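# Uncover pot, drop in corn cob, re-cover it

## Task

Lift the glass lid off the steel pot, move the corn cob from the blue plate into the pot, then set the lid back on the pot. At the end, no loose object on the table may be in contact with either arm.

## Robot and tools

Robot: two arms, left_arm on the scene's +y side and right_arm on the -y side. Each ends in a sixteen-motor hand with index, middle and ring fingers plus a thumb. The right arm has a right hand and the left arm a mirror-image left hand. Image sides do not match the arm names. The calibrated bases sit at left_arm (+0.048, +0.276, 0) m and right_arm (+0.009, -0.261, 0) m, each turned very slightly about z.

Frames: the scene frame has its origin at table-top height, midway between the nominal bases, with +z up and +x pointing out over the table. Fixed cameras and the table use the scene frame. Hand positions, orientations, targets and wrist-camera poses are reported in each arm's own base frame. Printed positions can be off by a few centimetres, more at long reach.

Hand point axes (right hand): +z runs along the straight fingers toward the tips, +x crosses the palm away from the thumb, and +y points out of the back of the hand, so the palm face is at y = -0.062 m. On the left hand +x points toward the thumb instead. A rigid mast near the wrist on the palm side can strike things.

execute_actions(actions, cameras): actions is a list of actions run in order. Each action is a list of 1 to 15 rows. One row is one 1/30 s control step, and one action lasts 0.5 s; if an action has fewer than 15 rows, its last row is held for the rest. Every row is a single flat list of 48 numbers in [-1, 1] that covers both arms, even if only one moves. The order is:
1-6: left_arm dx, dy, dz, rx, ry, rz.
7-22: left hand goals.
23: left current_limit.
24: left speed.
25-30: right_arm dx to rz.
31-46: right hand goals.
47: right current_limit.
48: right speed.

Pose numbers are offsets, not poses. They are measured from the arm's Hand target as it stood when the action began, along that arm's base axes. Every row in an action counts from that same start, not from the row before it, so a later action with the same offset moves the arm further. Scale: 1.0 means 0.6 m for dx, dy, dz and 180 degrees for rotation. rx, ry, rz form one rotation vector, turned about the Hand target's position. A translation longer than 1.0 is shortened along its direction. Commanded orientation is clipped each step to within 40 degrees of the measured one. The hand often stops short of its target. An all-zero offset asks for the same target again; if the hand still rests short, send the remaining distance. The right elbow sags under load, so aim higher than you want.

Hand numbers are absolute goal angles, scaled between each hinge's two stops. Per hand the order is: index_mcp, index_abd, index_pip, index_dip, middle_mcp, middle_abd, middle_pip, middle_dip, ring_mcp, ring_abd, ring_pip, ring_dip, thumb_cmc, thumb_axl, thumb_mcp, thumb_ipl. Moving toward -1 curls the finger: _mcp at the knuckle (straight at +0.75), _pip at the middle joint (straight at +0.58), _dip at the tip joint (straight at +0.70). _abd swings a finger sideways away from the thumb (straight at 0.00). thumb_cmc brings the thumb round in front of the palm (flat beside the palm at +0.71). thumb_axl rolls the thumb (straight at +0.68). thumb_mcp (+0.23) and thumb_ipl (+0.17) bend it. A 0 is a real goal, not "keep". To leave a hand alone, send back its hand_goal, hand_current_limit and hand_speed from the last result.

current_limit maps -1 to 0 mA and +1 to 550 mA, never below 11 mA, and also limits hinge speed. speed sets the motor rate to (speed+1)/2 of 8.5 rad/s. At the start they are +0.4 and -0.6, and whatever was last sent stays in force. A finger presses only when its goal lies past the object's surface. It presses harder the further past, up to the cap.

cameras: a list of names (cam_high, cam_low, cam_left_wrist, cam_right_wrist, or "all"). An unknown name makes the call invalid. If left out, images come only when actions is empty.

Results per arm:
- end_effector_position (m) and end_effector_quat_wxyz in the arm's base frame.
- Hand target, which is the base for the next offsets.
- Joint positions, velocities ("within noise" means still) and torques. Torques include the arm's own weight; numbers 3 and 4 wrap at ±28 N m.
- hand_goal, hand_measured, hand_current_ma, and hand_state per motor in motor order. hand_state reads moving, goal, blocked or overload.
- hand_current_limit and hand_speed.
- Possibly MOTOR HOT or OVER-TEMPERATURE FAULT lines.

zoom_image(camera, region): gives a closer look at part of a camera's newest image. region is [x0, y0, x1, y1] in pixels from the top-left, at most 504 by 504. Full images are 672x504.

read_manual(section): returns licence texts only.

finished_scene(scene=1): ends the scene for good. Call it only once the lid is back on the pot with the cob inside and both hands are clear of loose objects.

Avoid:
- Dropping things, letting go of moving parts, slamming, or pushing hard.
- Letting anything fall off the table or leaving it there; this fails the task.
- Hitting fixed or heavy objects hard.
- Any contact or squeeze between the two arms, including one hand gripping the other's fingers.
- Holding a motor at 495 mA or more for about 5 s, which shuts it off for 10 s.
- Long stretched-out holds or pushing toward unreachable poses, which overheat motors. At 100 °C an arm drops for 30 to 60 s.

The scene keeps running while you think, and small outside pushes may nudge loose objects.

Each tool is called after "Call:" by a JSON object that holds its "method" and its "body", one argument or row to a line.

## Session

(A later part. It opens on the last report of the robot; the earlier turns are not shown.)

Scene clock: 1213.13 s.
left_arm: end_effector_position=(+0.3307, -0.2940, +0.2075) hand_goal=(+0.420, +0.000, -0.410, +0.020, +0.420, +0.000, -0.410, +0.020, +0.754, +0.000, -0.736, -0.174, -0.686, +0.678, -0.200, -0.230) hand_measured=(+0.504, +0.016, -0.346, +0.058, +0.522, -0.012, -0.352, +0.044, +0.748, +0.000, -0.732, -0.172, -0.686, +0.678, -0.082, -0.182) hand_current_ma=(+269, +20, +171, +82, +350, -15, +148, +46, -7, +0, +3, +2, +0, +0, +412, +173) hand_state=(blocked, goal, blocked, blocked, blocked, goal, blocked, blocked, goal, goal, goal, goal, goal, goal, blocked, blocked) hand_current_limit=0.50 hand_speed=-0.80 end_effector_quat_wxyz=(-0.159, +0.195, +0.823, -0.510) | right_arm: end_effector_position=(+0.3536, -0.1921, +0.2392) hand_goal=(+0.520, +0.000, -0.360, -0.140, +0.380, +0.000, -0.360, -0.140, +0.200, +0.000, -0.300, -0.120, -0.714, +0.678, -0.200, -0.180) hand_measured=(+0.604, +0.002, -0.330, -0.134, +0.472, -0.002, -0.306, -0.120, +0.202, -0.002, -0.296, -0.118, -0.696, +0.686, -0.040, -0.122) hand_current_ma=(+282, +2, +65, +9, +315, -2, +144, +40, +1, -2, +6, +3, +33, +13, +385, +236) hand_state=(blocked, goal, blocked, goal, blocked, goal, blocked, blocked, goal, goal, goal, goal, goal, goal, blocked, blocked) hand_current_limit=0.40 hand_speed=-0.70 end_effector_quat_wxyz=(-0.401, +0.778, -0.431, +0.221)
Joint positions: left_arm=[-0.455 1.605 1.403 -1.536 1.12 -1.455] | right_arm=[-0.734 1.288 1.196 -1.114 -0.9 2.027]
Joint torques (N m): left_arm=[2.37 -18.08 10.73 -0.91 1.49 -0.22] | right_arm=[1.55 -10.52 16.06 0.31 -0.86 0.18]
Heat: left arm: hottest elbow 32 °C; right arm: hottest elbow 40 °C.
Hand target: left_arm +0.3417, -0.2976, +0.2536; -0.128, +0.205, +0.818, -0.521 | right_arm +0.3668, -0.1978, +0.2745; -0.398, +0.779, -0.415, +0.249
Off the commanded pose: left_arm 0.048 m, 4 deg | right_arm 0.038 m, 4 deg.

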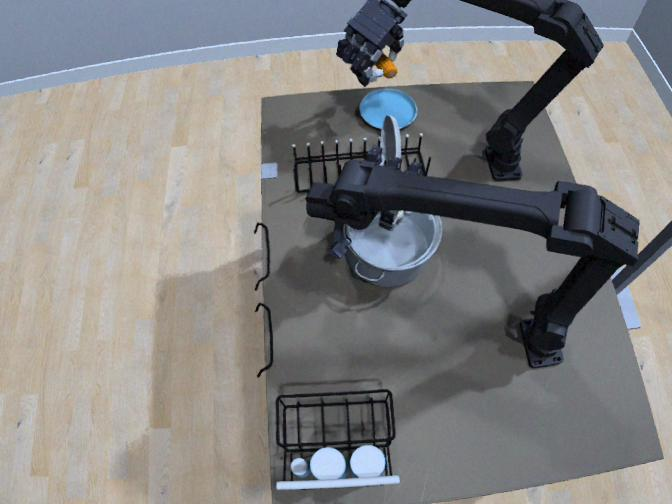

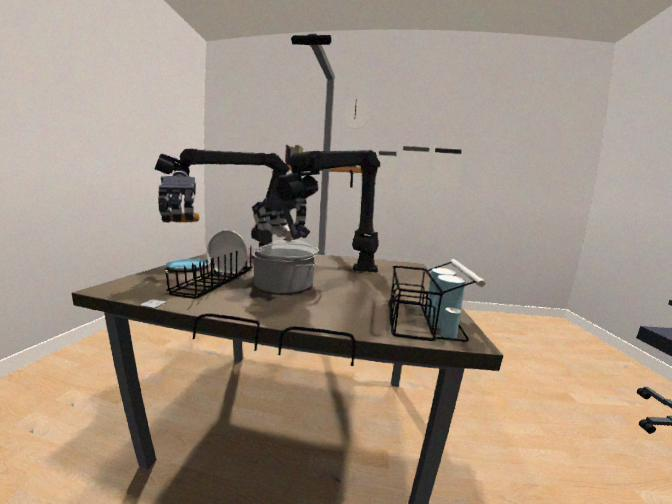

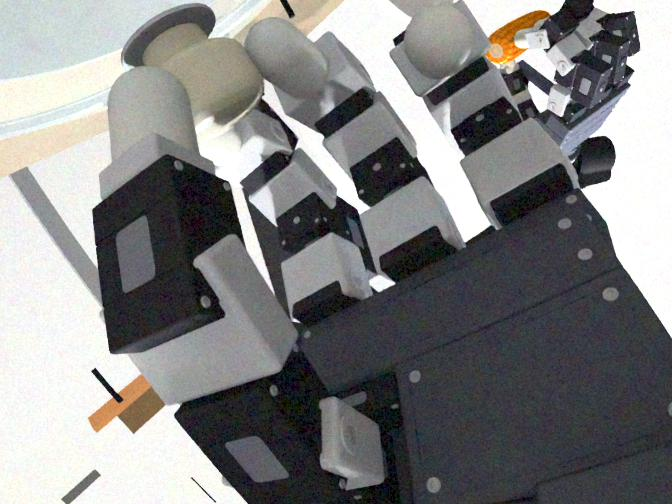

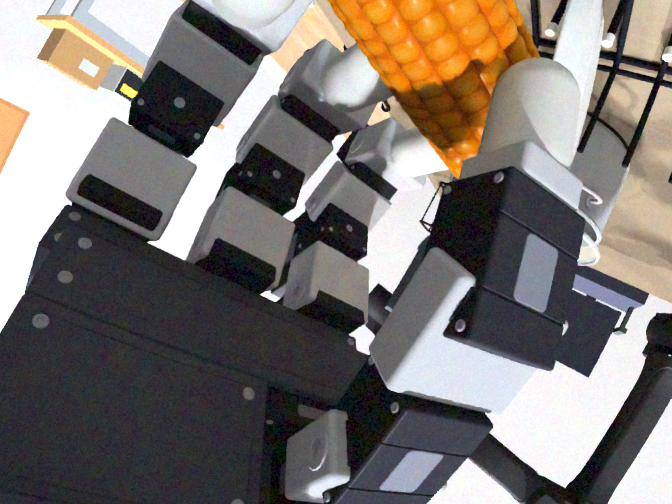

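Call:
{"method": "execute_actions", "body": {
  "actions": [
    [[0.01,0,0.06,0,0,0,0.42,0,-0.41,0.02,0.42,0,-0.41,0.02,0.753,0,-0.737,-0.174,-0.686,0.677,-0.2,-0.23,0.5,-0.8,0,0,0.07,0,0,0,0.52,0,-0.36,-0.14,0.38,0,-0.36,-0.14,0.2,0,-0.30,-0.12,-0.714,0.677,-0.2,-0.18,0.4,-0.7]],
    [[0,0,0.06,0,0,0,0.42,0,-0.41,0.02,0.42,0,-0.41,0.02,0.753,0,-0.737,-0.174,-0.686,0.677,-0.2,-0.23,0.5,-0.8,0,0,0.07,0,0,0,0.52,0,-0.36,-0.14,0.38,0,-0.36,-0.14,0.2,0,-0.30,-0.12,-0.714,0.677,-0.2,-0.18,0.4,-0.7]],
    [[0,0,0.06,0,0,0,0.42,0,-0.41,0.02,0.42,0,-0.41,0.02,0.753,0,-0.737,-0.174,-0.686,0.677,-0.2,-0.23,0.5,-0.8,0,0,0.03,0,0,0,0.52,0,-0.36,-0.14,0.38,0,-0.36,-0.14,0.2,0,-0.30,-0.12,-0.714,0.677,-0.2,-0.18,0.4,-0.7]]
  ],
  "cameras": ["all"]
}}

Call:
{"method": "zoom_image", "body": {
  "camera": "cam_low",
  "region": [130, 120, 350, 300]
}}

Scene clock: 1223.00 s.
left_arm: end_effector_position=(+0.3469, -0.2984, +0.3124) hand_goal=(+0.420, +0.000, -0.410, +0.020, +0.420, +0.000, -0.410, +0.020, +0.754, +0.000, -0.736, -0.174, -0.686, +0.678, -0.200, -0.230) hand_measured=(+0.504, +0.016, -0.346, +0.058, +0.518, -0.012, -0.352, +0.046, +0.748, +0.000, -0.732, -0.172, -0.684, +0.678, -0.082, -0.182) hand_current_ma=(+269, +21, +172, +82, +338, -15, +148, +49, -7, +0, +3, +2, +1, +0, +413, +177) hand_state=(blocked, goal, blocked, blocked, blocked, goal, blocked, blocked, goal, goal, goal, goal, goal, goal, blocked, blocked) hand_current_limit=0.50 hand_speed=-0.80 end_effector_quat_wxyz=(-0.124, +0.183, +0.830, -0.512) | right_arm: end_effector_position=(+0.3580, -0.1960, +0.3441) hand_goal=(+0.520, +0.000, -0.360, -0.140, +0.380, +0.000, -0.360, -0.140, +0.200, +0.000, -0.300, -0.120, -0.714, +0.678, -0.200, -0.180) hand_measured=(+0.604, +0.002, -0.330, -0.134, +0.472, -0.002, -0.306, -0.120, +0.202, -0.002, -0.296, -0.118, -0.696, +0.686, -0.040, -0.122) hand_current_ma=(+280, +2, +65, +9, +315, -2, +144, +40, +1, -2, +6, +3, +32, +13, +385, +236) hand_state=(blocked, goal, blocked, goal, blocked, goal, blocked, blocked, goal, goal, goal, goal, goal, goal, blocked, blocked) hand_current_limit=0.40 hand_speed=-0.70 end_effector_quat_wxyz=(-0.400, +0.778, -0.429, +0.225)
Joint positions: left_arm=[-0.449 1.565 1.642 -1.662 1.111 -1.577] | right_arm=[-0.734 1.311 1.492 -1.379 -0.9 2.027]
Joint torques (N m): left_arm=[3.19 -16.38 11.64 -0.43 1.45 -0.39] | right_arm=[1.61 -9.82 16.1 0.23 -0.87 0.19]
Heat: left arm: hottest elbow 34 °C; right arm: hottest elbow 41 °C.
Hand target: left_arm +0.3477, -0.2976, +0.3616; -0.128, +0.205, +0.818, -0.521 | right_arm +0.3668, -0.1978, +0.3765; -0.398, +0.779, -0.415, +0.249
Off the commanded pose: left_arm 0.049 m, 3 deg | right_arm 0.034 m, 3 deg.
joint sent to its limit (left arm) — joint 4 (wrist pitch), lower limit. The joint targets are off in position and orientation.

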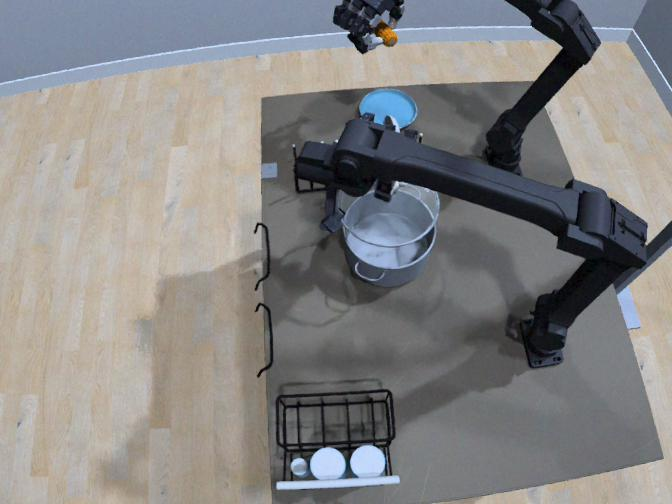

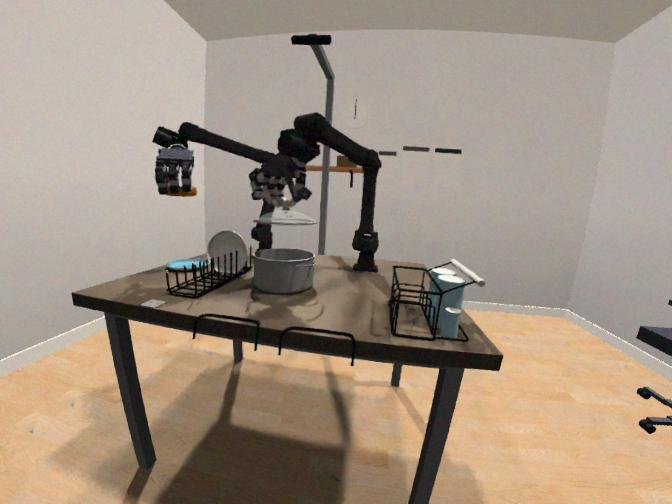

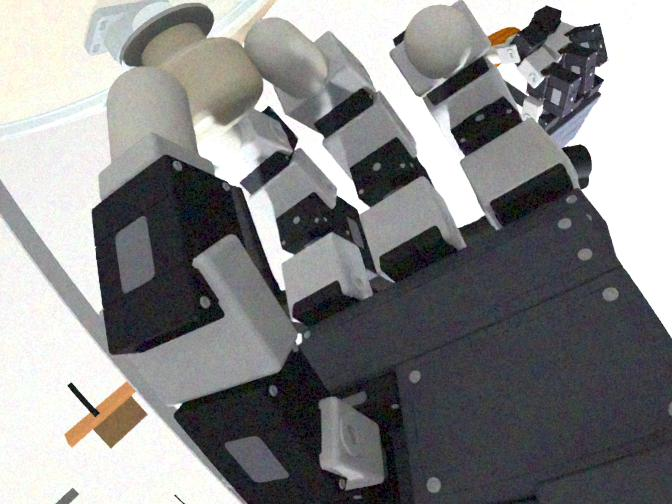

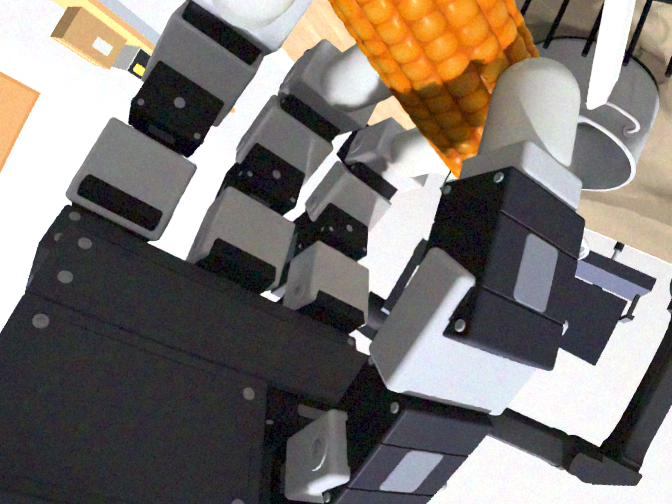

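Scaled by 2.291 from the camera's 672x504 image, which has a finer 960x720 frame.

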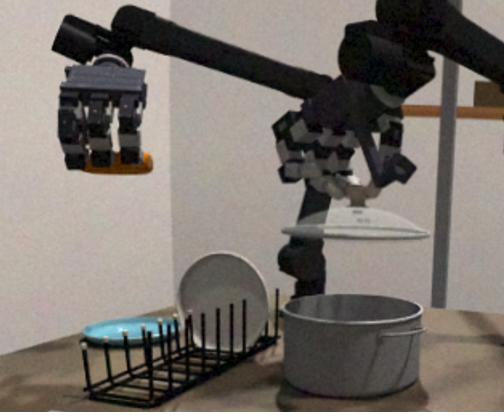

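Call:
{"method": "execute_actions", "body": {
  "actions": [
    [[0.0775,0.1075,-0.033,0,0,0.0556,0.42,0,-0.41,0.02,0.42,0,-0.41,0.02,0.753,0,-0.737,-0.174,-0.686,0.677,-0.2,-0.23,0.5,-0.8,0,0,0,0,0,0,0.52,0,-0.36,-0.14,0.38,0,-0.36,-0.14,0.2,0,-0.30,-0.12,-0.714,0.677,-0.2,-0.18,0.4,-0.7]],
    [[0.058,0.12,0,0,0,0.0556,0.42,0,-0.41,0.02,0.42,0,-0.41,0.02,0.753,0,-0.737,-0.174,-0.686,0.677,-0.2,-0.23,0.5,-0.8,0.034,0.081,0,0,0,0.0515,0.52,0,-0.36,-0.14,0.38,0,-0.36,-0.14,0.2,0,-0.30,-0.12,-0.714,0.677,-0.2,-0.18,0.4,-0.7]],
    [[0.035,0.128,0,0,0,0.0556,0.42,0,-0.41,0.02,0.42,0,-0.41,0.02,0.753,0,-0.737,-0.174,-0.686,0.677,-0.2,-0.23,0.5,-0.8,0.034,0.081,0,0,0,0.0515,0.52,0,-0.36,-0.14,0.38,0,-0.36,-0.14,0.2,0,-0.30,-0.12,-0.714,0.677,-0.2,-0.18,0.4,-0.7]],
    [[0.013,0.132,0,0,0,0.0556,0.42,0,-0.41,0.02,0.42,0,-0.41,0.02,0.753,0,-0.737,-0.174,-0.686,0.677,-0.2,-0.23,0.5,-0.8,0.01,0.0875,0,0,0,0.0515,0.52,0,-0.36,-0.14,0.38,0,-0.36,-0.14,0.2,0,-0.30,-0.12,-0.714,0.677,-0.2,-0.18,0.4,-0.7]]
  ],
  "cameras": ["all"]
}}

Scene clock: 1243.90 s.
left_arm: end_effector_position=(+0.4534, -0.0019, +0.3176) hand_goal=(+0.420, +0.000, -0.410, +0.020, +0.420, +0.000, -0.410, +0.020, +0.754, +0.000, -0.736, -0.174, -0.686, +0.678, -0.200, -0.230) hand_measured=(+0.416, +0.002, -0.406, +0.024, +0.416, -0.002, -0.406, +0.024, +0.748, +0.000, -0.732, -0.172, -0.684, +0.680, -0.198, -0.226) hand_current_ma=(-4, +2, +4, +3, -5, -2, +3, +3, -8, +0, +3, +2, +2, +2, +3, +4) hand_state=(goal, goal, goal, goal, goal, goal, goal, goal, goal, goal, goal, goal, goal, goal, goal, goal) hand_current_limit=0.50 hand_speed=-0.80 end_effector_quat_wxyz=(+0.061, -0.116, +0.839, -0.528) | right_arm: end_effector_position=(+0.4038, -0.0423, +0.3474) hand_goal=(+0.520, +0.000, -0.360, -0.140, +0.380, +0.000, -0.360, -0.140, +0.200, +0.000, -0.300, -0.120, -0.714, +0.678, -0.200, -0.180) hand_measured=(+0.594, +0.002, -0.330, -0.134, +0.464, -0.002, -0.306, -0.120, +0.198, -0.002, -0.296, -0.118, -0.698, +0.684, -0.032, -0.122) hand_current_ma=(+236, +2, +65, +9, +285, -2, +144, +40, -1, -2, +5, +3, +28, +11, +385, +236) hand_state=(blocked, goal, blocked, goal, blocked, goal, blocked, blocked, goal, goal, goal, goal, goal, goal, blocked, blocked) hand_current_limit=0.40 hand_speed=-0.70 end_effector_quat_wxyz=(-0.447, +0.855, -0.235, +0.114)
Joint positions: left_arm=[0.263 1.556 1.642 -1.677 1.12 -1.57] | right_arm=[-0.343 1.361 1.554 -1.52 -0.938 1.888]
Joint torques (N m): left_arm=[1.03 -14.92 9.52 -0.44 1.15 -0.11] | right_arm=[0.44 -10.52 15.76 0.09 -0.97 -0.11]
Heat: left arm: hottest elbow 35 °C; right arm: hottest elbow 44 °C.
Hand target: left_arm +0.4578, -0.0051, +0.3418; +0.059, -0.087, +0.839, -0.533 | right_arm +0.4136, -0.0481, +0.3765; -0.446, +0.856, -0.216, +0.146
Off the commanded pose: left_arm 0.025 m, 3 deg | right_arm 0.031 m, 4 deg.
joint sent to its limit (left arm) — joint 4 (wrist pitch), lower limit. The joint targets are off in position and orientation.

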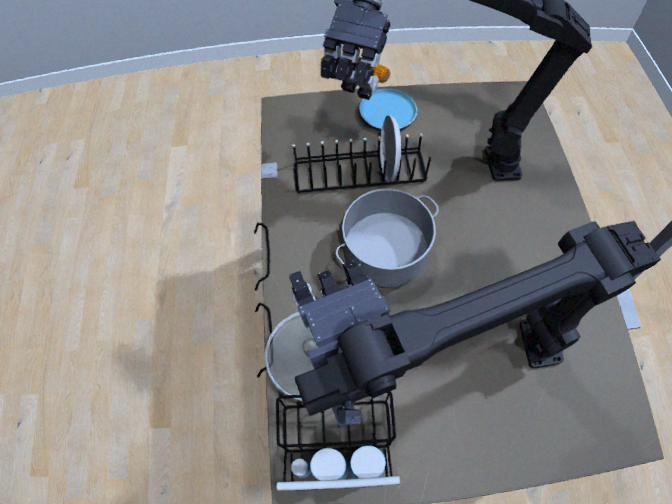

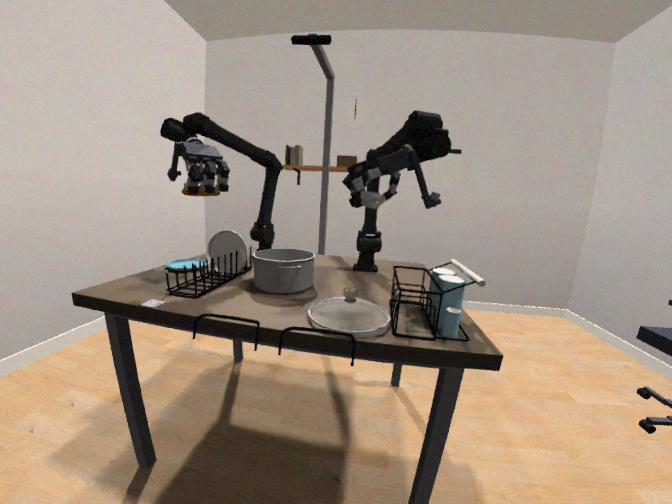

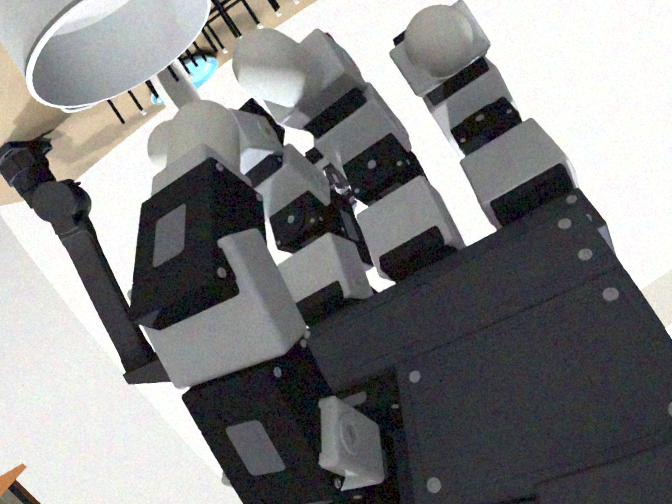

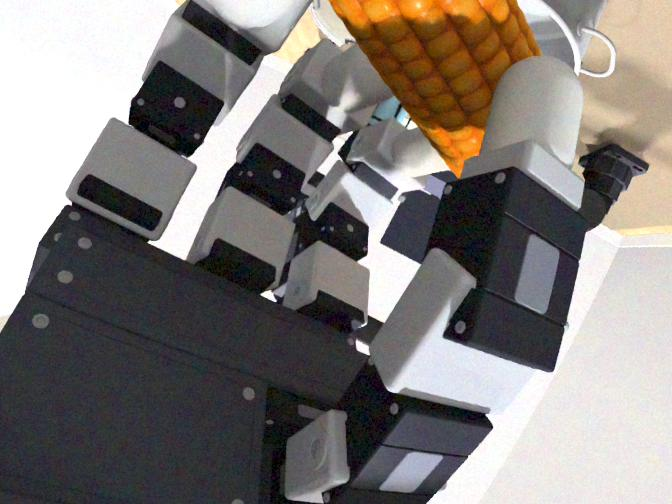

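Call:
{"method": "zoom_image", "body": {
  "camera": "cam_high",
  "region": [240, 180, 460, 430]
}}

Call:
{"method": "zoom_image", "body": {
  "camera": "cam_low",
  "region": [230, 230, 450, 370]
}}

Scaled by 2.016 from the camera's 672x504 image, which has a finer 960x720 frame.

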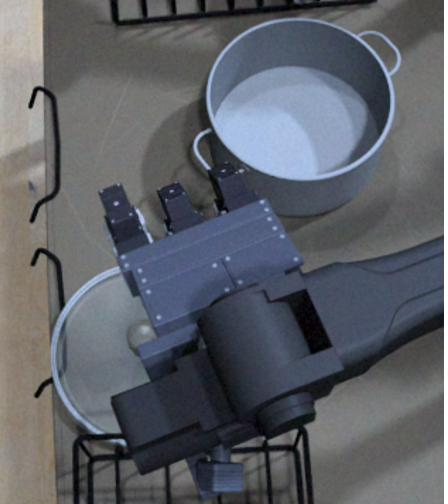

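Scaled by 2.291 from the camera's 672x504 image, which has a finer 960x720 frame.

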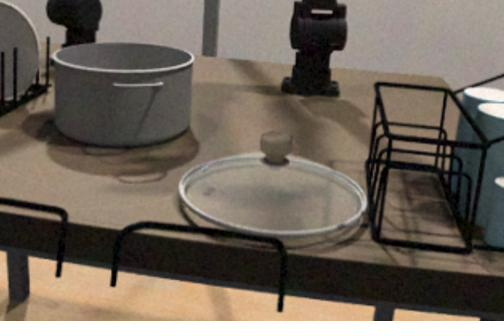

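Call:
{"method": "execute_actions", "body": {
  "actions": [
    [[0.02,0.01,0,0.033,-0.152,-0.073,0.719,0,-0.343,0.043,0.719,0,-0.343,0.043,0.753,0,-0.737,-0.174,-0.686,0.677,0.083,-0.285,0.4,-0.6,0.007,0.087,0,0,0,0.051,0.52,0,-0.36,-0.14,0.38,0,-0.36,-0.14,0.2,0,-0.30,-0.12,-0.714,0.677,-0.2,-0.18,0.4,-0.7]],
    [[0.02,0.01,0,0.033,-0.152,-0.073,0.719,0,-0.343,0.043,0.719,0,-0.343,0.043,0.753,0,-0.737,-0.174,-0.686,0.677,0.083,-0.285,0.4,-0.6,-0.007,0.088,0,0,0,0.051,0.52,0,-0.36,-0.14,0.38,0,-0.36,-0.14,0.2,0,-0.30,-0.12,-0.714,0.677,-0.2,-0.18,0.4,-0.7]],
    [[0,0,0,0.033,-0.152,-0.073,0.719,0,-0.343,0.043,0.719,0,-0.343,0.043,0.753,0,-0.737,-0.174,-0.686,0.677,0.083,-0.285,0.4,-0.6,-0.017,0.085,0,0,0,0.051,0.52,0,-0.36,-0.14,0.38,0,-0.36,-0.14,0.2,0,-0.30,-0.12,-0.714,0.677,-0.2,-0.18,0.4,-0.7]],
    [[0,0,0,0.033,-0.152,-0.073,0.719,0,-0.343,0.043,0.719,0,-0.343,0.043,0.753,0,-0.737,-0.174,-0.686,0.677,0.083,-0.285,0.4,-0.6,-0.028,0.083,0,0,0,0.051,0.52,0,-0.36,-0.14,0.38,0,-0.36,-0.14,0.2,0,-0.30,-0.12,-0.714,0.677,-0.2,-0.18,0.4,-0.7]]
  ],
  "cameras": ["all"]
}}

Scene clock: 1327.87 s.
left_arm: end_effector_position=(+0.4744, -0.0007, +0.3192) hand_goal=(+0.720, +0.000, -0.342, +0.044, +0.720, +0.000, -0.342, +0.044, +0.754, +0.000, -0.736, -0.174, -0.686, +0.678, +0.084, -0.284) hand_measured=(+0.722, +0.002, -0.344, +0.042, +0.722, +0.000, -0.344, +0.042, +0.756, +0.000, -0.732, -0.172, -0.680, +0.680, +0.082, -0.282) hand_current_ma=(+1, +2, -1, -2, +2, +0, -1, -2, +1, +0, +3, +2, +6, +2, -3, +1) hand_state=(goal, goal, goal, goal, goal, goal, goal, goal, goal, goal, goal, goal, goal, goal, goal, goal) hand_current_limit=0.40 hand_speed=-0.60 end_effector_quat_wxyz=(+0.494, +0.681, +0.502, -0.202) | right_arm: end_effector_position=(+0.3765, +0.1582, +0.3484) hand_goal=(+0.520, +0.000, -0.360, -0.140, +0.380, +0.000, -0.360, -0.140, +0.200, +0.000, -0.300, -0.120, -0.714, +0.678, -0.200, -0.180) hand_measured=(+0.588, +0.002, -0.330, -0.134, +0.460, -0.002, -0.306, -0.120, +0.198, -0.002, -0.296, -0.118, -0.698, +0.684, -0.030, -0.122) hand_current_ma=(+214, +2, +65, +9, +264, -2, +142, +40, -2, -2, +4, +3, +28, +11, +385, +236) hand_state=(blocked, goal, blocked, goal, blocked, goal, blocked, blocked, goal, goal, goal, goal, goal, goal, blocked, blocked) hand_current_limit=0.40 hand_speed=-0.70 end_effector_quat_wxyz=(-0.464, +0.885, +0.039, -0.022)
Joint positions: left_arm=[0.383 1.399 1.208 -1.656 1.106 0.855] | right_arm=[0.162 1.418 1.617 -1.668 -0.963 1.697]
Joint torques (N m): left_arm=[3.66 -11.16 9.22 -0.46 1.35 0.26] | right_arm=[0.09 -11.58 15.34 -0.2 -0.93 -0.1]
Heat: left arm: hottest elbow 35 °C; right arm: hottest elbow 47 °C.
Hand target: left_arm +0.4818, +0.0069, +0.3418; +0.497, +0.699, +0.473, -0.199 | right_arm +0.3866, +0.1577, +0.3765; -0.469, +0.881, +0.065, -0.002
Off the commanded pose: left_arm 0.025 m, 4 deg | right_arm 0.030 m, 4 deg.
joint sent to its limit (right arm) — joint 4 (wrist pitch), lower limit. The joint targets are off in position, not in orientation.

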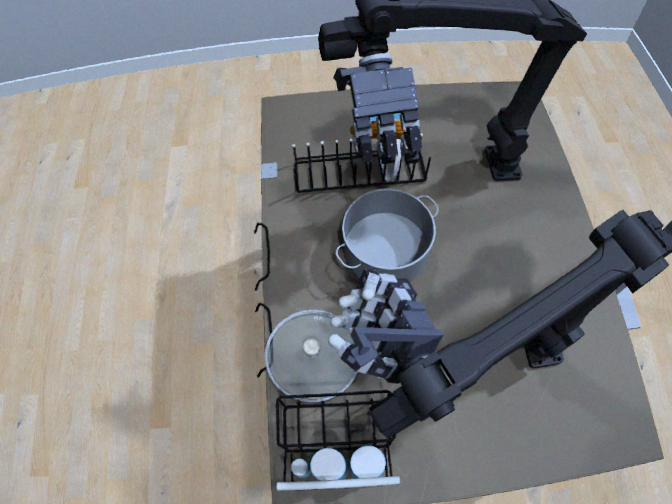

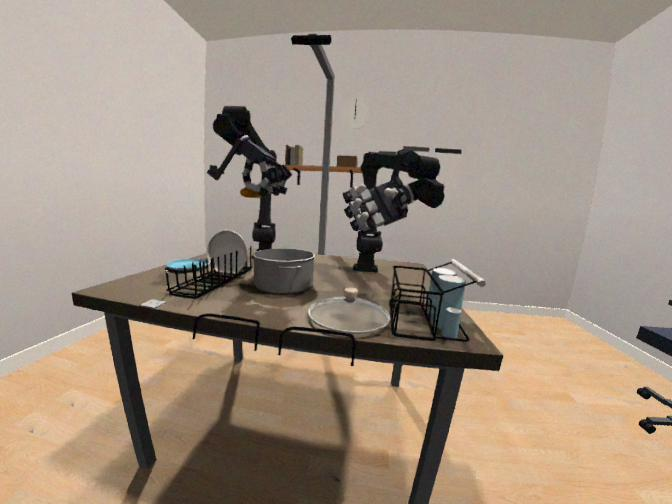

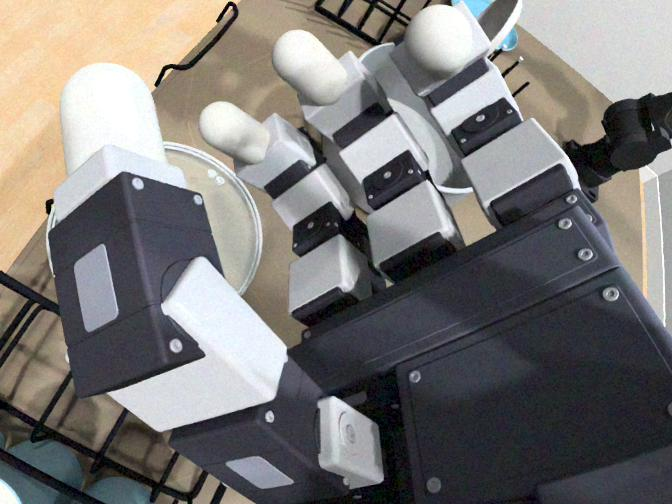

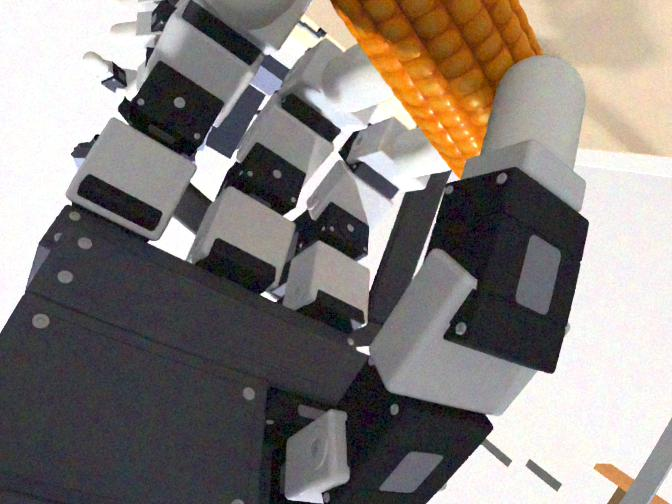

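Call:
{"method": "execute_actions", "body": {
  "actions": [
    [[0,0,0,0.033,-0.152,-0.073,0.719,0,-0.343,0.043,0.719,0,-0.343,0.043,0.753,0,-0.737,-0.174,-0.686,0.677,0.083,-0.285,0.4,-0.6,-0.02,0.038,-0.04,-0.0415,-0.0037,0,0.52,0,-0.36,-0.14,0.38,0,-0.36,-0.14,0.2,0,-0.30,-0.12,-0.714,0.677,-0.2,-0.18,0.4,-0.7]],
    [[0.02,0,0,0.12,0.03,0,0.719,0,-0.343,0.043,0.719,0,-0.343,0.043,0.753,0,-0.737,-0.174,-0.686,0.677,0.083,-0.285,0.4,-0.6,-0.02,0.038,-0.06,-0.0415,-0.0037,0,0.52,0,-0.36,-0.14,0.38,0,-0.36,-0.14,0.2,0,-0.30,-0.12,-0.714,0.677,-0.2,-0.18,0.4,-0.7]],
    [[0.02,0,0,0.12,0.03,0,0.719,0,-0.343,0.043,0.719,0,-0.343,0.043,0.753,0,-0.737,-0.174,-0.686,0.677,0.083,-0.285,0.4,-0.6,0,0,-0.05,0,0,0,0.52,0,-0.36,-0.14,0.38,0,-0.36,-0.14,0.2,0,-0.30,-0.12,-0.714,0.677,-0.2,-0.18,0.4,-0.7]]
  ],
  "cameras": ["all"]
}}

Call:
{"method": "zoom_image", "body": {
  "camera": "cam_high",
  "region": [320, 110, 450, 290]
}}

Call:
{"method": "zoom_image", "body": {
  "camera": "cam_low",
  "region": [180, 130, 360, 300]
}}

Scene clock: 1348.13 s.
left_arm: end_effector_position=(+0.4990, +0.0105, +0.3192) hand_goal=(+0.720, +0.000, -0.342, +0.044, +0.720, +0.000, -0.342, +0.044, +0.754, +0.000, -0.736, -0.174, -0.686, +0.678, +0.084, -0.284) hand_measured=(+0.726, +0.002, -0.342, +0.042, +0.726, +0.000, -0.342, +0.042, +0.758, +0.000, -0.732, -0.172, -0.682, +0.680, +0.080, -0.284) hand_current_ma=(+6, +2, +0, -2, +8, +0, +0, -2, +5, +0, +3, +2, +4, +2, -4, +1) hand_state=(goal, goal, goal, goal, goal, goal, goal, goal, goal, goal, goal, goal, goal, goal, goal, goal) hand_current_limit=0.40 hand_speed=-0.60 end_effector_quat_wxyz=(+0.177, +0.928, +0.327, -0.036) | right_arm: end_effector_position=(+0.3594, +0.2016, +0.2693) hand_goal=(+0.520, +0.000, -0.360, -0.140, +0.380, +0.000, -0.360, -0.140, +0.200, +0.000, -0.300, -0.120, -0.714, +0.678, -0.200, -0.180) hand_measured=(+0.588, +0.002, -0.330, -0.134, +0.460, -0.002, -0.306, -0.120, +0.200, -0.002, -0.296, -0.118, -0.698, +0.684, -0.030, -0.122) hand_current_ma=(+214, +2, +65, +9, +264, -2, +142, +40, +0, -2, +4, +2, +26, +10, +385, +236) hand_state=(blocked, goal, blocked, goal, blocked, goal, blocked, blocked, goal, goal, goal, goal, goal, goal, blocked, blocked) hand_current_limit=0.40 hand_speed=-0.70 end_effector_quat_wxyz=(-0.340, +0.937, +0.072, -0.025)
Joint positions: left_arm=[0.278 1.491 1.544 -1.677 0.359 1.182] | right_arm=[0.39 1.398 1.436 -1.411 -0.673 1.877]
Joint torques (N m): left_arm=[0.79 -13.04 9.39 -0.46 0.46 -0.12] | right_arm=[0.44 -12.51 10.65 1.29 -0.49 0.32]
Heat: left arm: hottest elbow 37 °C; right arm: hottest elbow 46 °C.
Hand target: left_arm +0.5058, +0.0069, +0.3418; +0.174, +0.931, +0.320, -0.029 | right_arm +0.3626, +0.2033, +0.2865; -0.350, +0.934, +0.069, +0.000
Off the commanded pose: left_arm 0.024 m, 1 deg | right_arm 0.018 m, 3 deg.
joint sent to its limit (left arm) — joint 4 (wrist pitch), lower limit. The joint targets are off in position, not in orientation.

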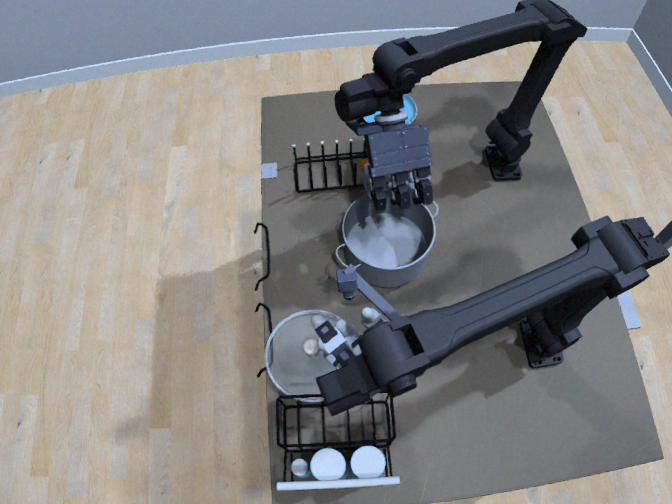

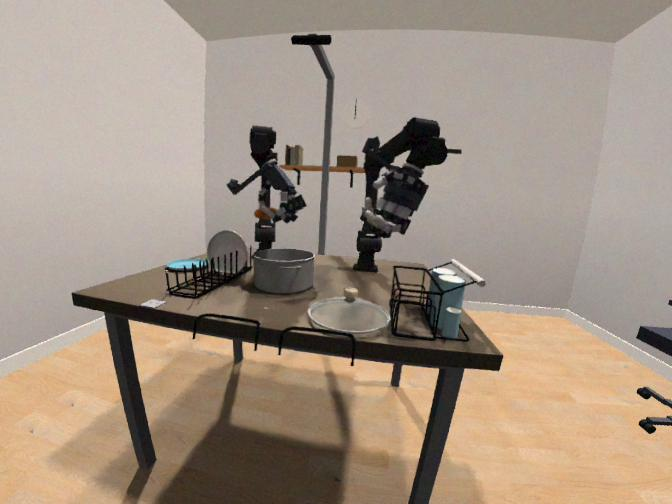

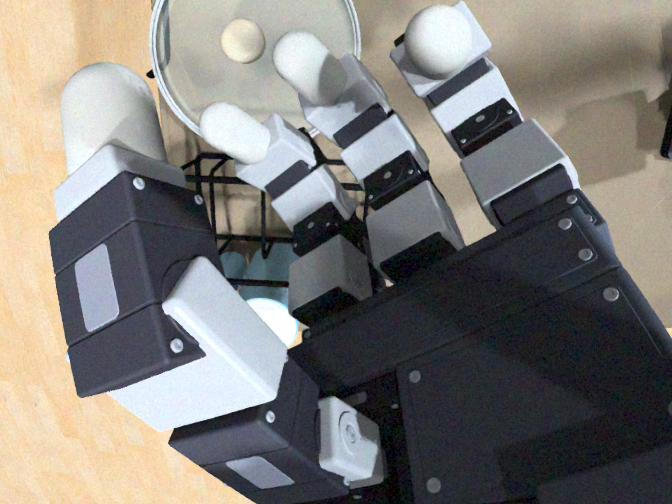

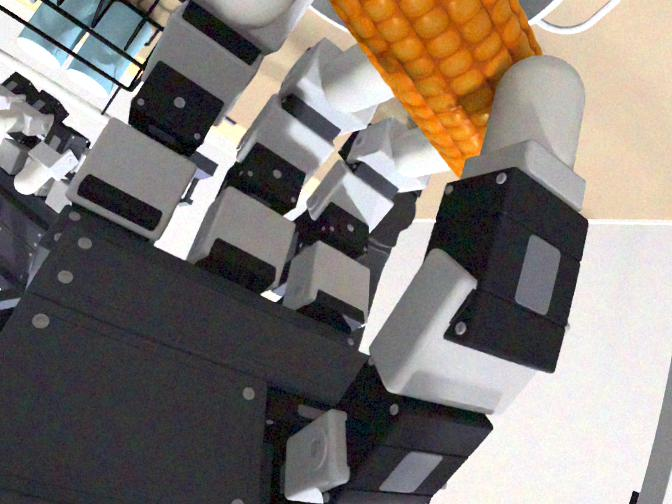

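Scaled by 2.800 from the camera's 672x504 image, which has a finer 960x720 frame.

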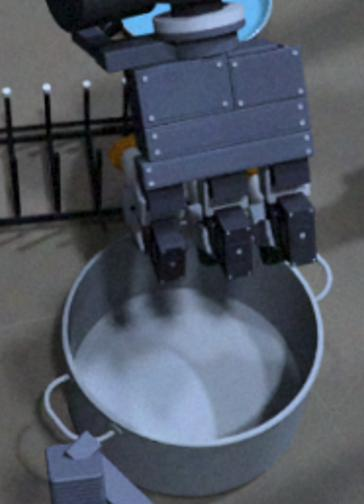

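Scaled by 2.800 from the camera's 672x504 image, which has a finer 960x720 frame.

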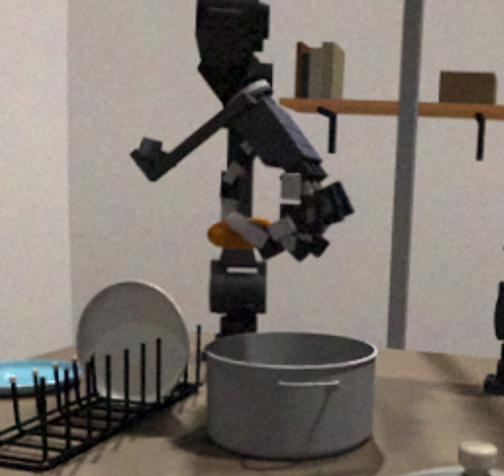

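Call:
{"method": "execute_actions", "body": {
  "actions": [
    [[0,0,0,0.135,0.037,0,0.719,0,-0.343,0.043,0.719,0,-0.343,0.043,0.753,0,-0.737,-0.174,-0.686,0.677,0.083,-0.285,0.4,-0.6,0.003,0.013,-0.08,0,0,0,0.52,0,-0.36,-0.14,0.38,0,-0.36,-0.14,0.2,0,-0.30,-0.12,-0.714,0.677,-0.2,-0.18,0.4,-0.7]],
    [[0,0,0,0.135,0.037,0,0.719,0,-0.343,0.043,0.719,0,-0.343,0.043,0.753,0,-0.737,-0.174,-0.686,0.677,0.083,-0.285,0.4,-0.6,0,0,-0.08,0,0,0,0.52,0,-0.36,-0.14,0.38,0,-0.36,-0.14,0.2,0,-0.30,-0.12,-0.714,0.677,-0.2,-0.18,0.4,-0.7]]
  ],
  "cameras": ["all"]
}}

Call:
{"method": "zoom_image", "body": {
  "camera": "cam_high",
  "region": [320, 140, 450, 290]
}}

Call:
{"method": "zoom_image", "body": {
  "camera": "cam_low",
  "region": [200, 170, 360, 300]
}}

Scene clock: 1384.97 s.
left_arm: end_effector_position=(+0.5013, +0.0032, +0.3149) hand_goal=(+0.720, +0.000, -0.342, +0.044, +0.720, +0.000, -0.342, +0.044, +0.754, +0.000, -0.736, -0.174, -0.686, +0.678, +0.084, -0.284) hand_measured=(+0.720, +0.002, -0.342, +0.042, +0.720, +0.000, -0.342, +0.042, +0.754, +0.000, -0.732, -0.172, -0.686, +0.680, +0.080, -0.284) hand_current_ma=(+0, +1, +0, -2, +0, +0, +0, -2, +0, +0, +3, +2, +0, +1, -5, +1) hand_state=(goal, goal, goal, goal, goal, goal, goal, goal, goal, goal, goal, goal, goal, goal, goal, goal) hand_current_limit=0.40 hand_speed=-0.60 end_effector_quat_wxyz=(-0.214, +0.932, +0.280, +0.090) | right_arm: end_effector_position=(+0.3593, +0.2014, +0.1768) hand_goal=(+0.520, +0.000, -0.360, -0.140, +0.380, +0.000, -0.360, -0.140, +0.200, +0.000, -0.300, -0.120, -0.714, +0.678, -0.200, -0.180) hand_measured=(+0.588, +0.002, -0.330, -0.134, +0.460, -0.002, -0.306, -0.120, +0.200, -0.002, -0.296, -0.118, -0.700, +0.684, -0.030, -0.122) hand_current_ma=(+214, +2, +65, +9, +264, -2, +142, +40, +0, -2, +4, +2, +26, +10, +385, +236) hand_state=(blocked, goal, blocked, goal, blocked, goal, blocked, blocked, goal, goal, goal, goal, goal, goal, blocked, blocked) hand_current_limit=0.40 hand_speed=-0.70 end_effector_quat_wxyz=(-0.341, +0.937, +0.067, -0.018)
Joint positions: left_arm=[-0.05 1.457 1.595 -1.679 -0.468 0.944] | right_arm=[0.39 1.407 1.201 -1.146 -0.668 1.895]
Joint torques (N m): left_arm=[1.96 -13.39 9.11 -0.27 -0.5 -0.2] | right_arm=[1.67 -11.69 10.8 1.22 -0.53 0.3]
Heat: left arm: hottest elbow 38 °C; right arm: hottest elbow 42 °C.
Hand target: left_arm +0.5058, +0.0069, +0.3418; -0.261, +0.910, +0.322, +0.000 | right_arm +0.3644, +0.2111, +0.1905; -0.350, +0.934, +0.069, +0.000
Off the commanded pose: left_arm 0.028 m, 13 deg | right_arm 0.018 m, 2 deg.
joint sent to its limit (left arm) — joint 4 (wrist pitch), lower limit. The joint targets are off in position and orientation.

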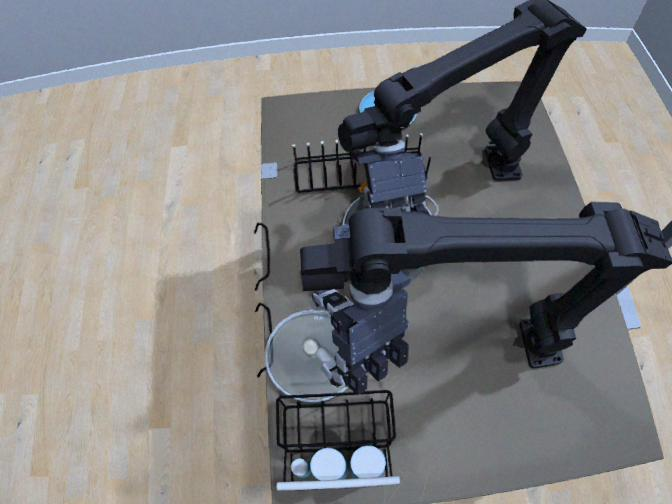

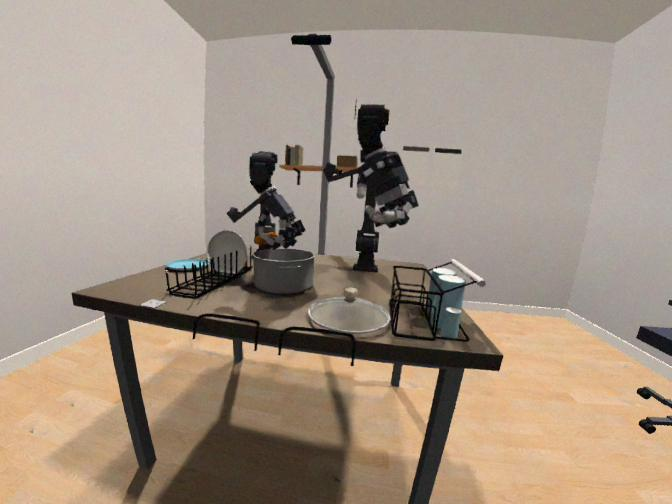

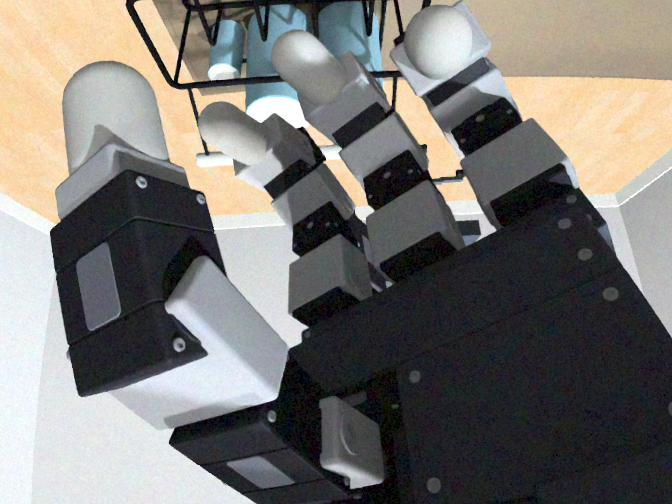

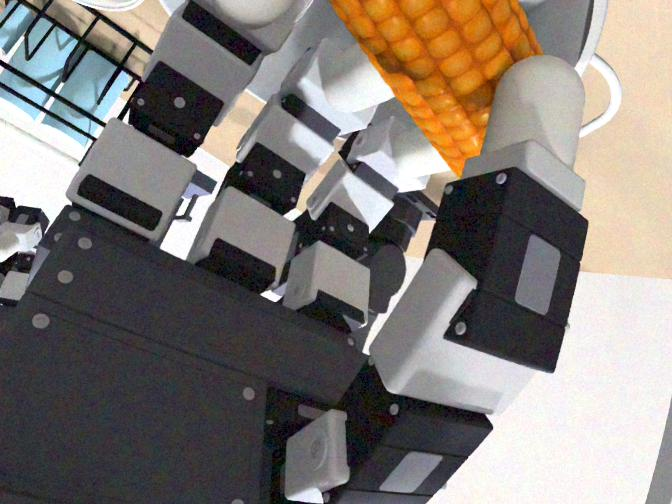

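Scaled by 3.360 from the camera's 672x504 image, which has a finer 960x720 frame.

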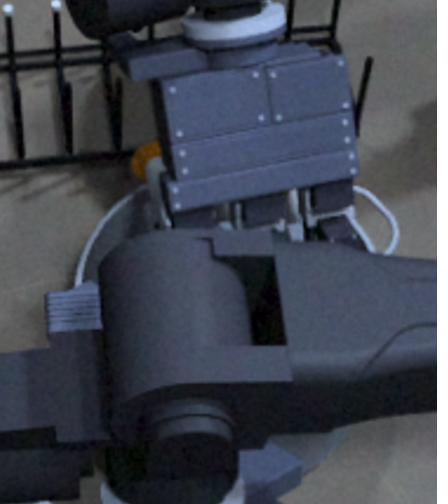

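Scaled by 3.150 from the camera's 672x504 image, which has a finer 960x720 frame.

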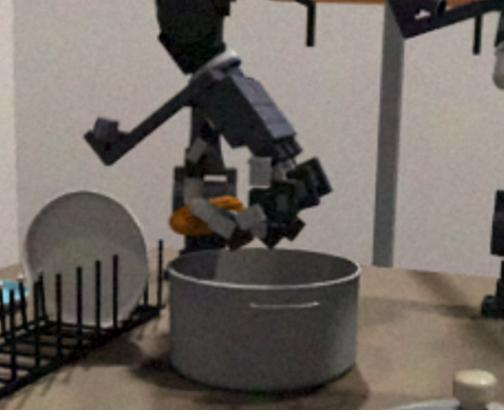

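Call:
{"method": "execute_actions", "body": {
  "actions": [
    [[0.04,-0.045,-0.07,0.101,0.037,-0.156,0.719,0,-0.343,0.043,0.719,0,-0.343,0.043,0.753,0,-0.737,-0.174,-0.686,0.677,0.083,-0.285,0.4,-0.6,0,0.045,0,0,0,0,0.52,0,-0.36,-0.14,0.38,0,-0.36,-0.14,0.2,0,-0.30,-0.12,-0.714,0.677,-0.2,-0.18,0.4,-0.7]],
    [[0.04,-0.035,-0.083,0.101,0.037,-0.156,0.719,0,-0.343,0.043,0.719,0,-0.343,0.043,0.753,0,-0.737,-0.174,-0.686,0.677,0.083,-0.285,0.4,-0.6,0,0,-0.07,0,0,0,0.52,0,-0.36,-0.14,0.38,0,-0.36,-0.14,0.2,0,-0.30,-0.12,-0.714,0.677,-0.2,-0.18,0.4,-0.7]]
  ],
  "cameras": ["all"]
}}

Call:
{"method": "zoom_image", "body": {
  "camera": "cam_high",
  "region": [320, 140, 450, 290]
}}

Call:
{"method": "zoom_image", "body": {
  "camera": "cam_low",
  "region": [200, 170, 360, 300]
}}

Scene clock: 1420.80 s.
left_arm: end_effector_position=(+0.5529, -0.0465, +0.2423) hand_goal=(+0.720, +0.000, -0.342, +0.044, +0.720, +0.000, -0.342, +0.044, +0.754, +0.000, -0.736, -0.174, -0.686, +0.678, +0.084, -0.284) hand_measured=(+0.714, +0.002, -0.342, +0.042, +0.712, +0.000, -0.342, +0.042, +0.748, +0.000, -0.732, -0.172, -0.686, +0.680, +0.082, -0.284) hand_current_ma=(-6, +1, +0, -2, -9, +0, +0, -2, -7, +0, +3, +2, +0, +1, -2, +1) hand_state=(goal, goal, goal, goal, goal, goal, goal, goal, goal, goal, goal, goal, goal, goal, goal, goal) hand_current_limit=0.40 hand_speed=-0.60 end_effector_quat_wxyz=(-0.532, +0.823, -0.173, +0.095) | right_arm: end_effector_position=(+0.3570, +0.2301, +0.1355) hand_goal=(+0.520, +0.000, -0.360, -0.140, +0.380, +0.000, -0.360, -0.140, +0.200, +0.000, -0.300, -0.120, -0.714, +0.678, -0.200, -0.180) hand_measured=(+0.588, +0.002, -0.330, -0.134, +0.460, -0.002, -0.306, -0.120, +0.200, -0.002, -0.296, -0.118, -0.700, +0.684, -0.030, -0.122) hand_current_ma=(+214, +2, +65, +9, +264, -2, +142, +40, +0, -2, +4, +2, +25, +10, +385, +236) hand_state=(blocked, goal, blocked, goal, blocked, goal, blocked, blocked, goal, goal, goal, goal, goal, goal, blocked, blocked) hand_current_limit=0.40 hand_speed=-0.70 end_effector_quat_wxyz=(-0.340, +0.938, +0.071, -0.018)
Joint positions: left_arm=[-0.302 1.648 1.549 -1.295 -1.135 1.795] | right_arm=[0.456 1.453 1.135 -0.99 -0.651 1.966]
Joint torques (N m): left_arm=[3.31 -16.73 6.26 0.92 -0.71 0.14] | right_arm=[1.03 -12.51 10.61 1.46 -0.45 0.3]
Heat: left arm: hottest elbow 38 °C; right arm: hottest elbow 40 °C.
Hand target: left_arm +0.5538, -0.0411, +0.2500; -0.523, +0.824, -0.183, +0.117 | right_arm +0.3644, +0.2381, +0.1485; -0.350, +0.934, +0.069, +0.000
Off the commanded pose: left_arm 0.009 m, 3 deg | right_arm 0.017 m, 2 deg.

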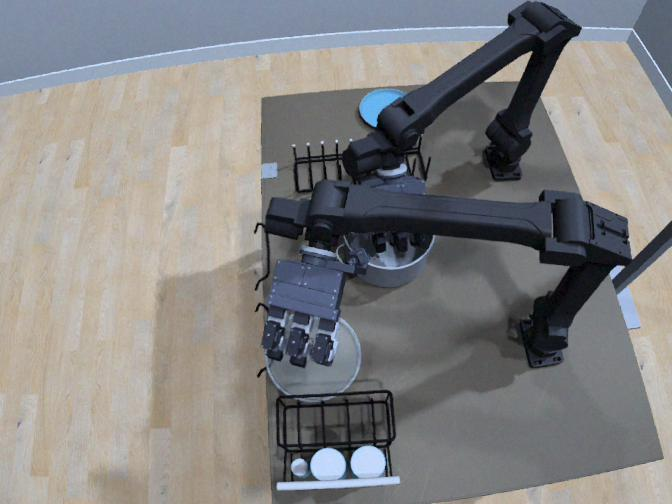

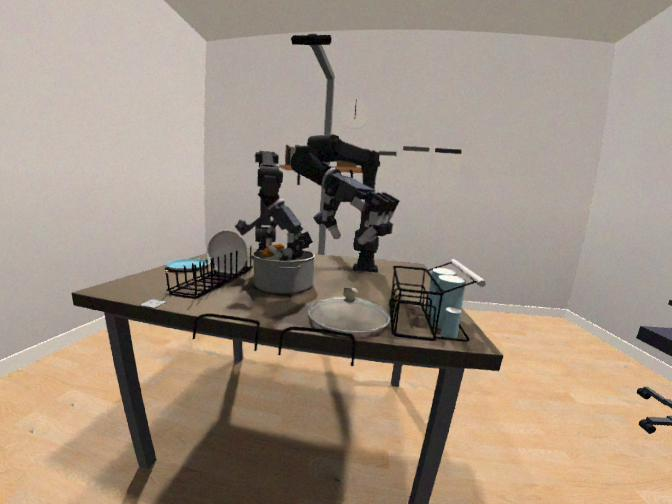

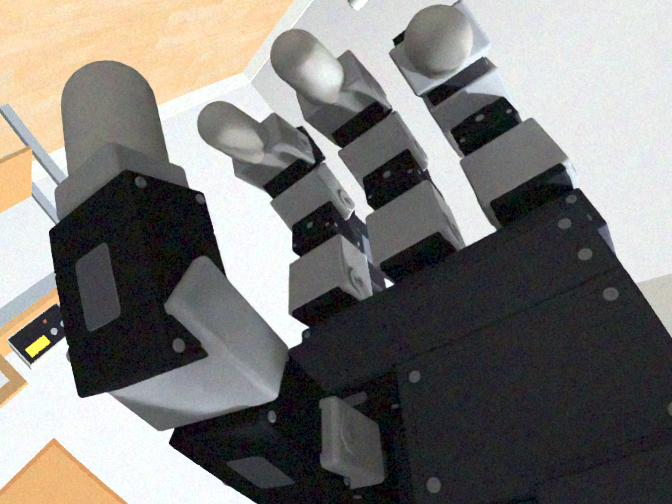

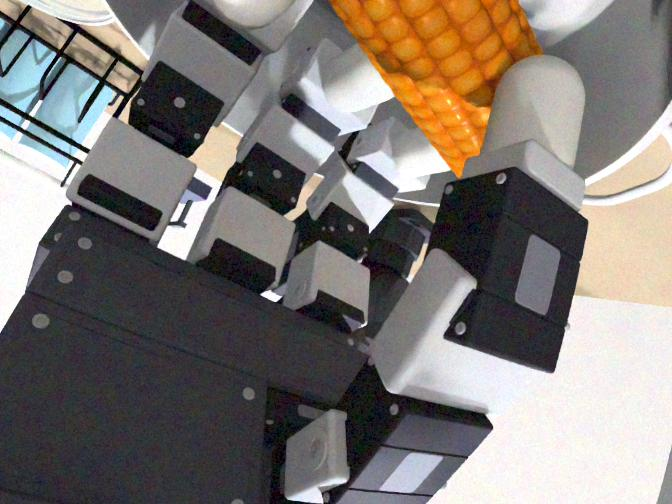

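Scaled by 3.360 from the camera's 672x504 image, which has a finer 960x720 frame.

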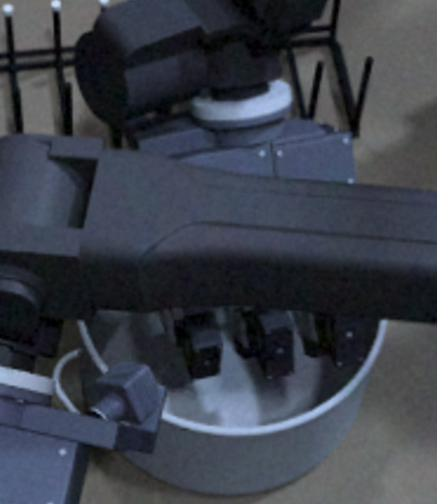

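Scaled by 3.150 from the camera's 672x504 image, which has a finer 960x720 frame.

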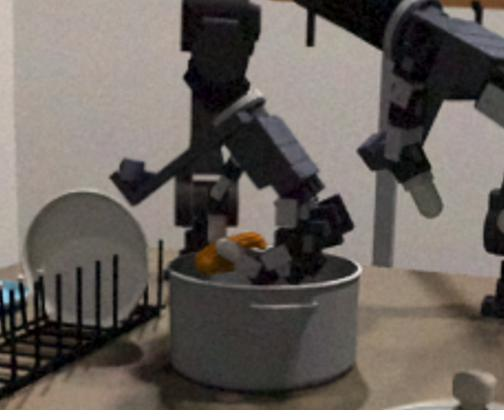

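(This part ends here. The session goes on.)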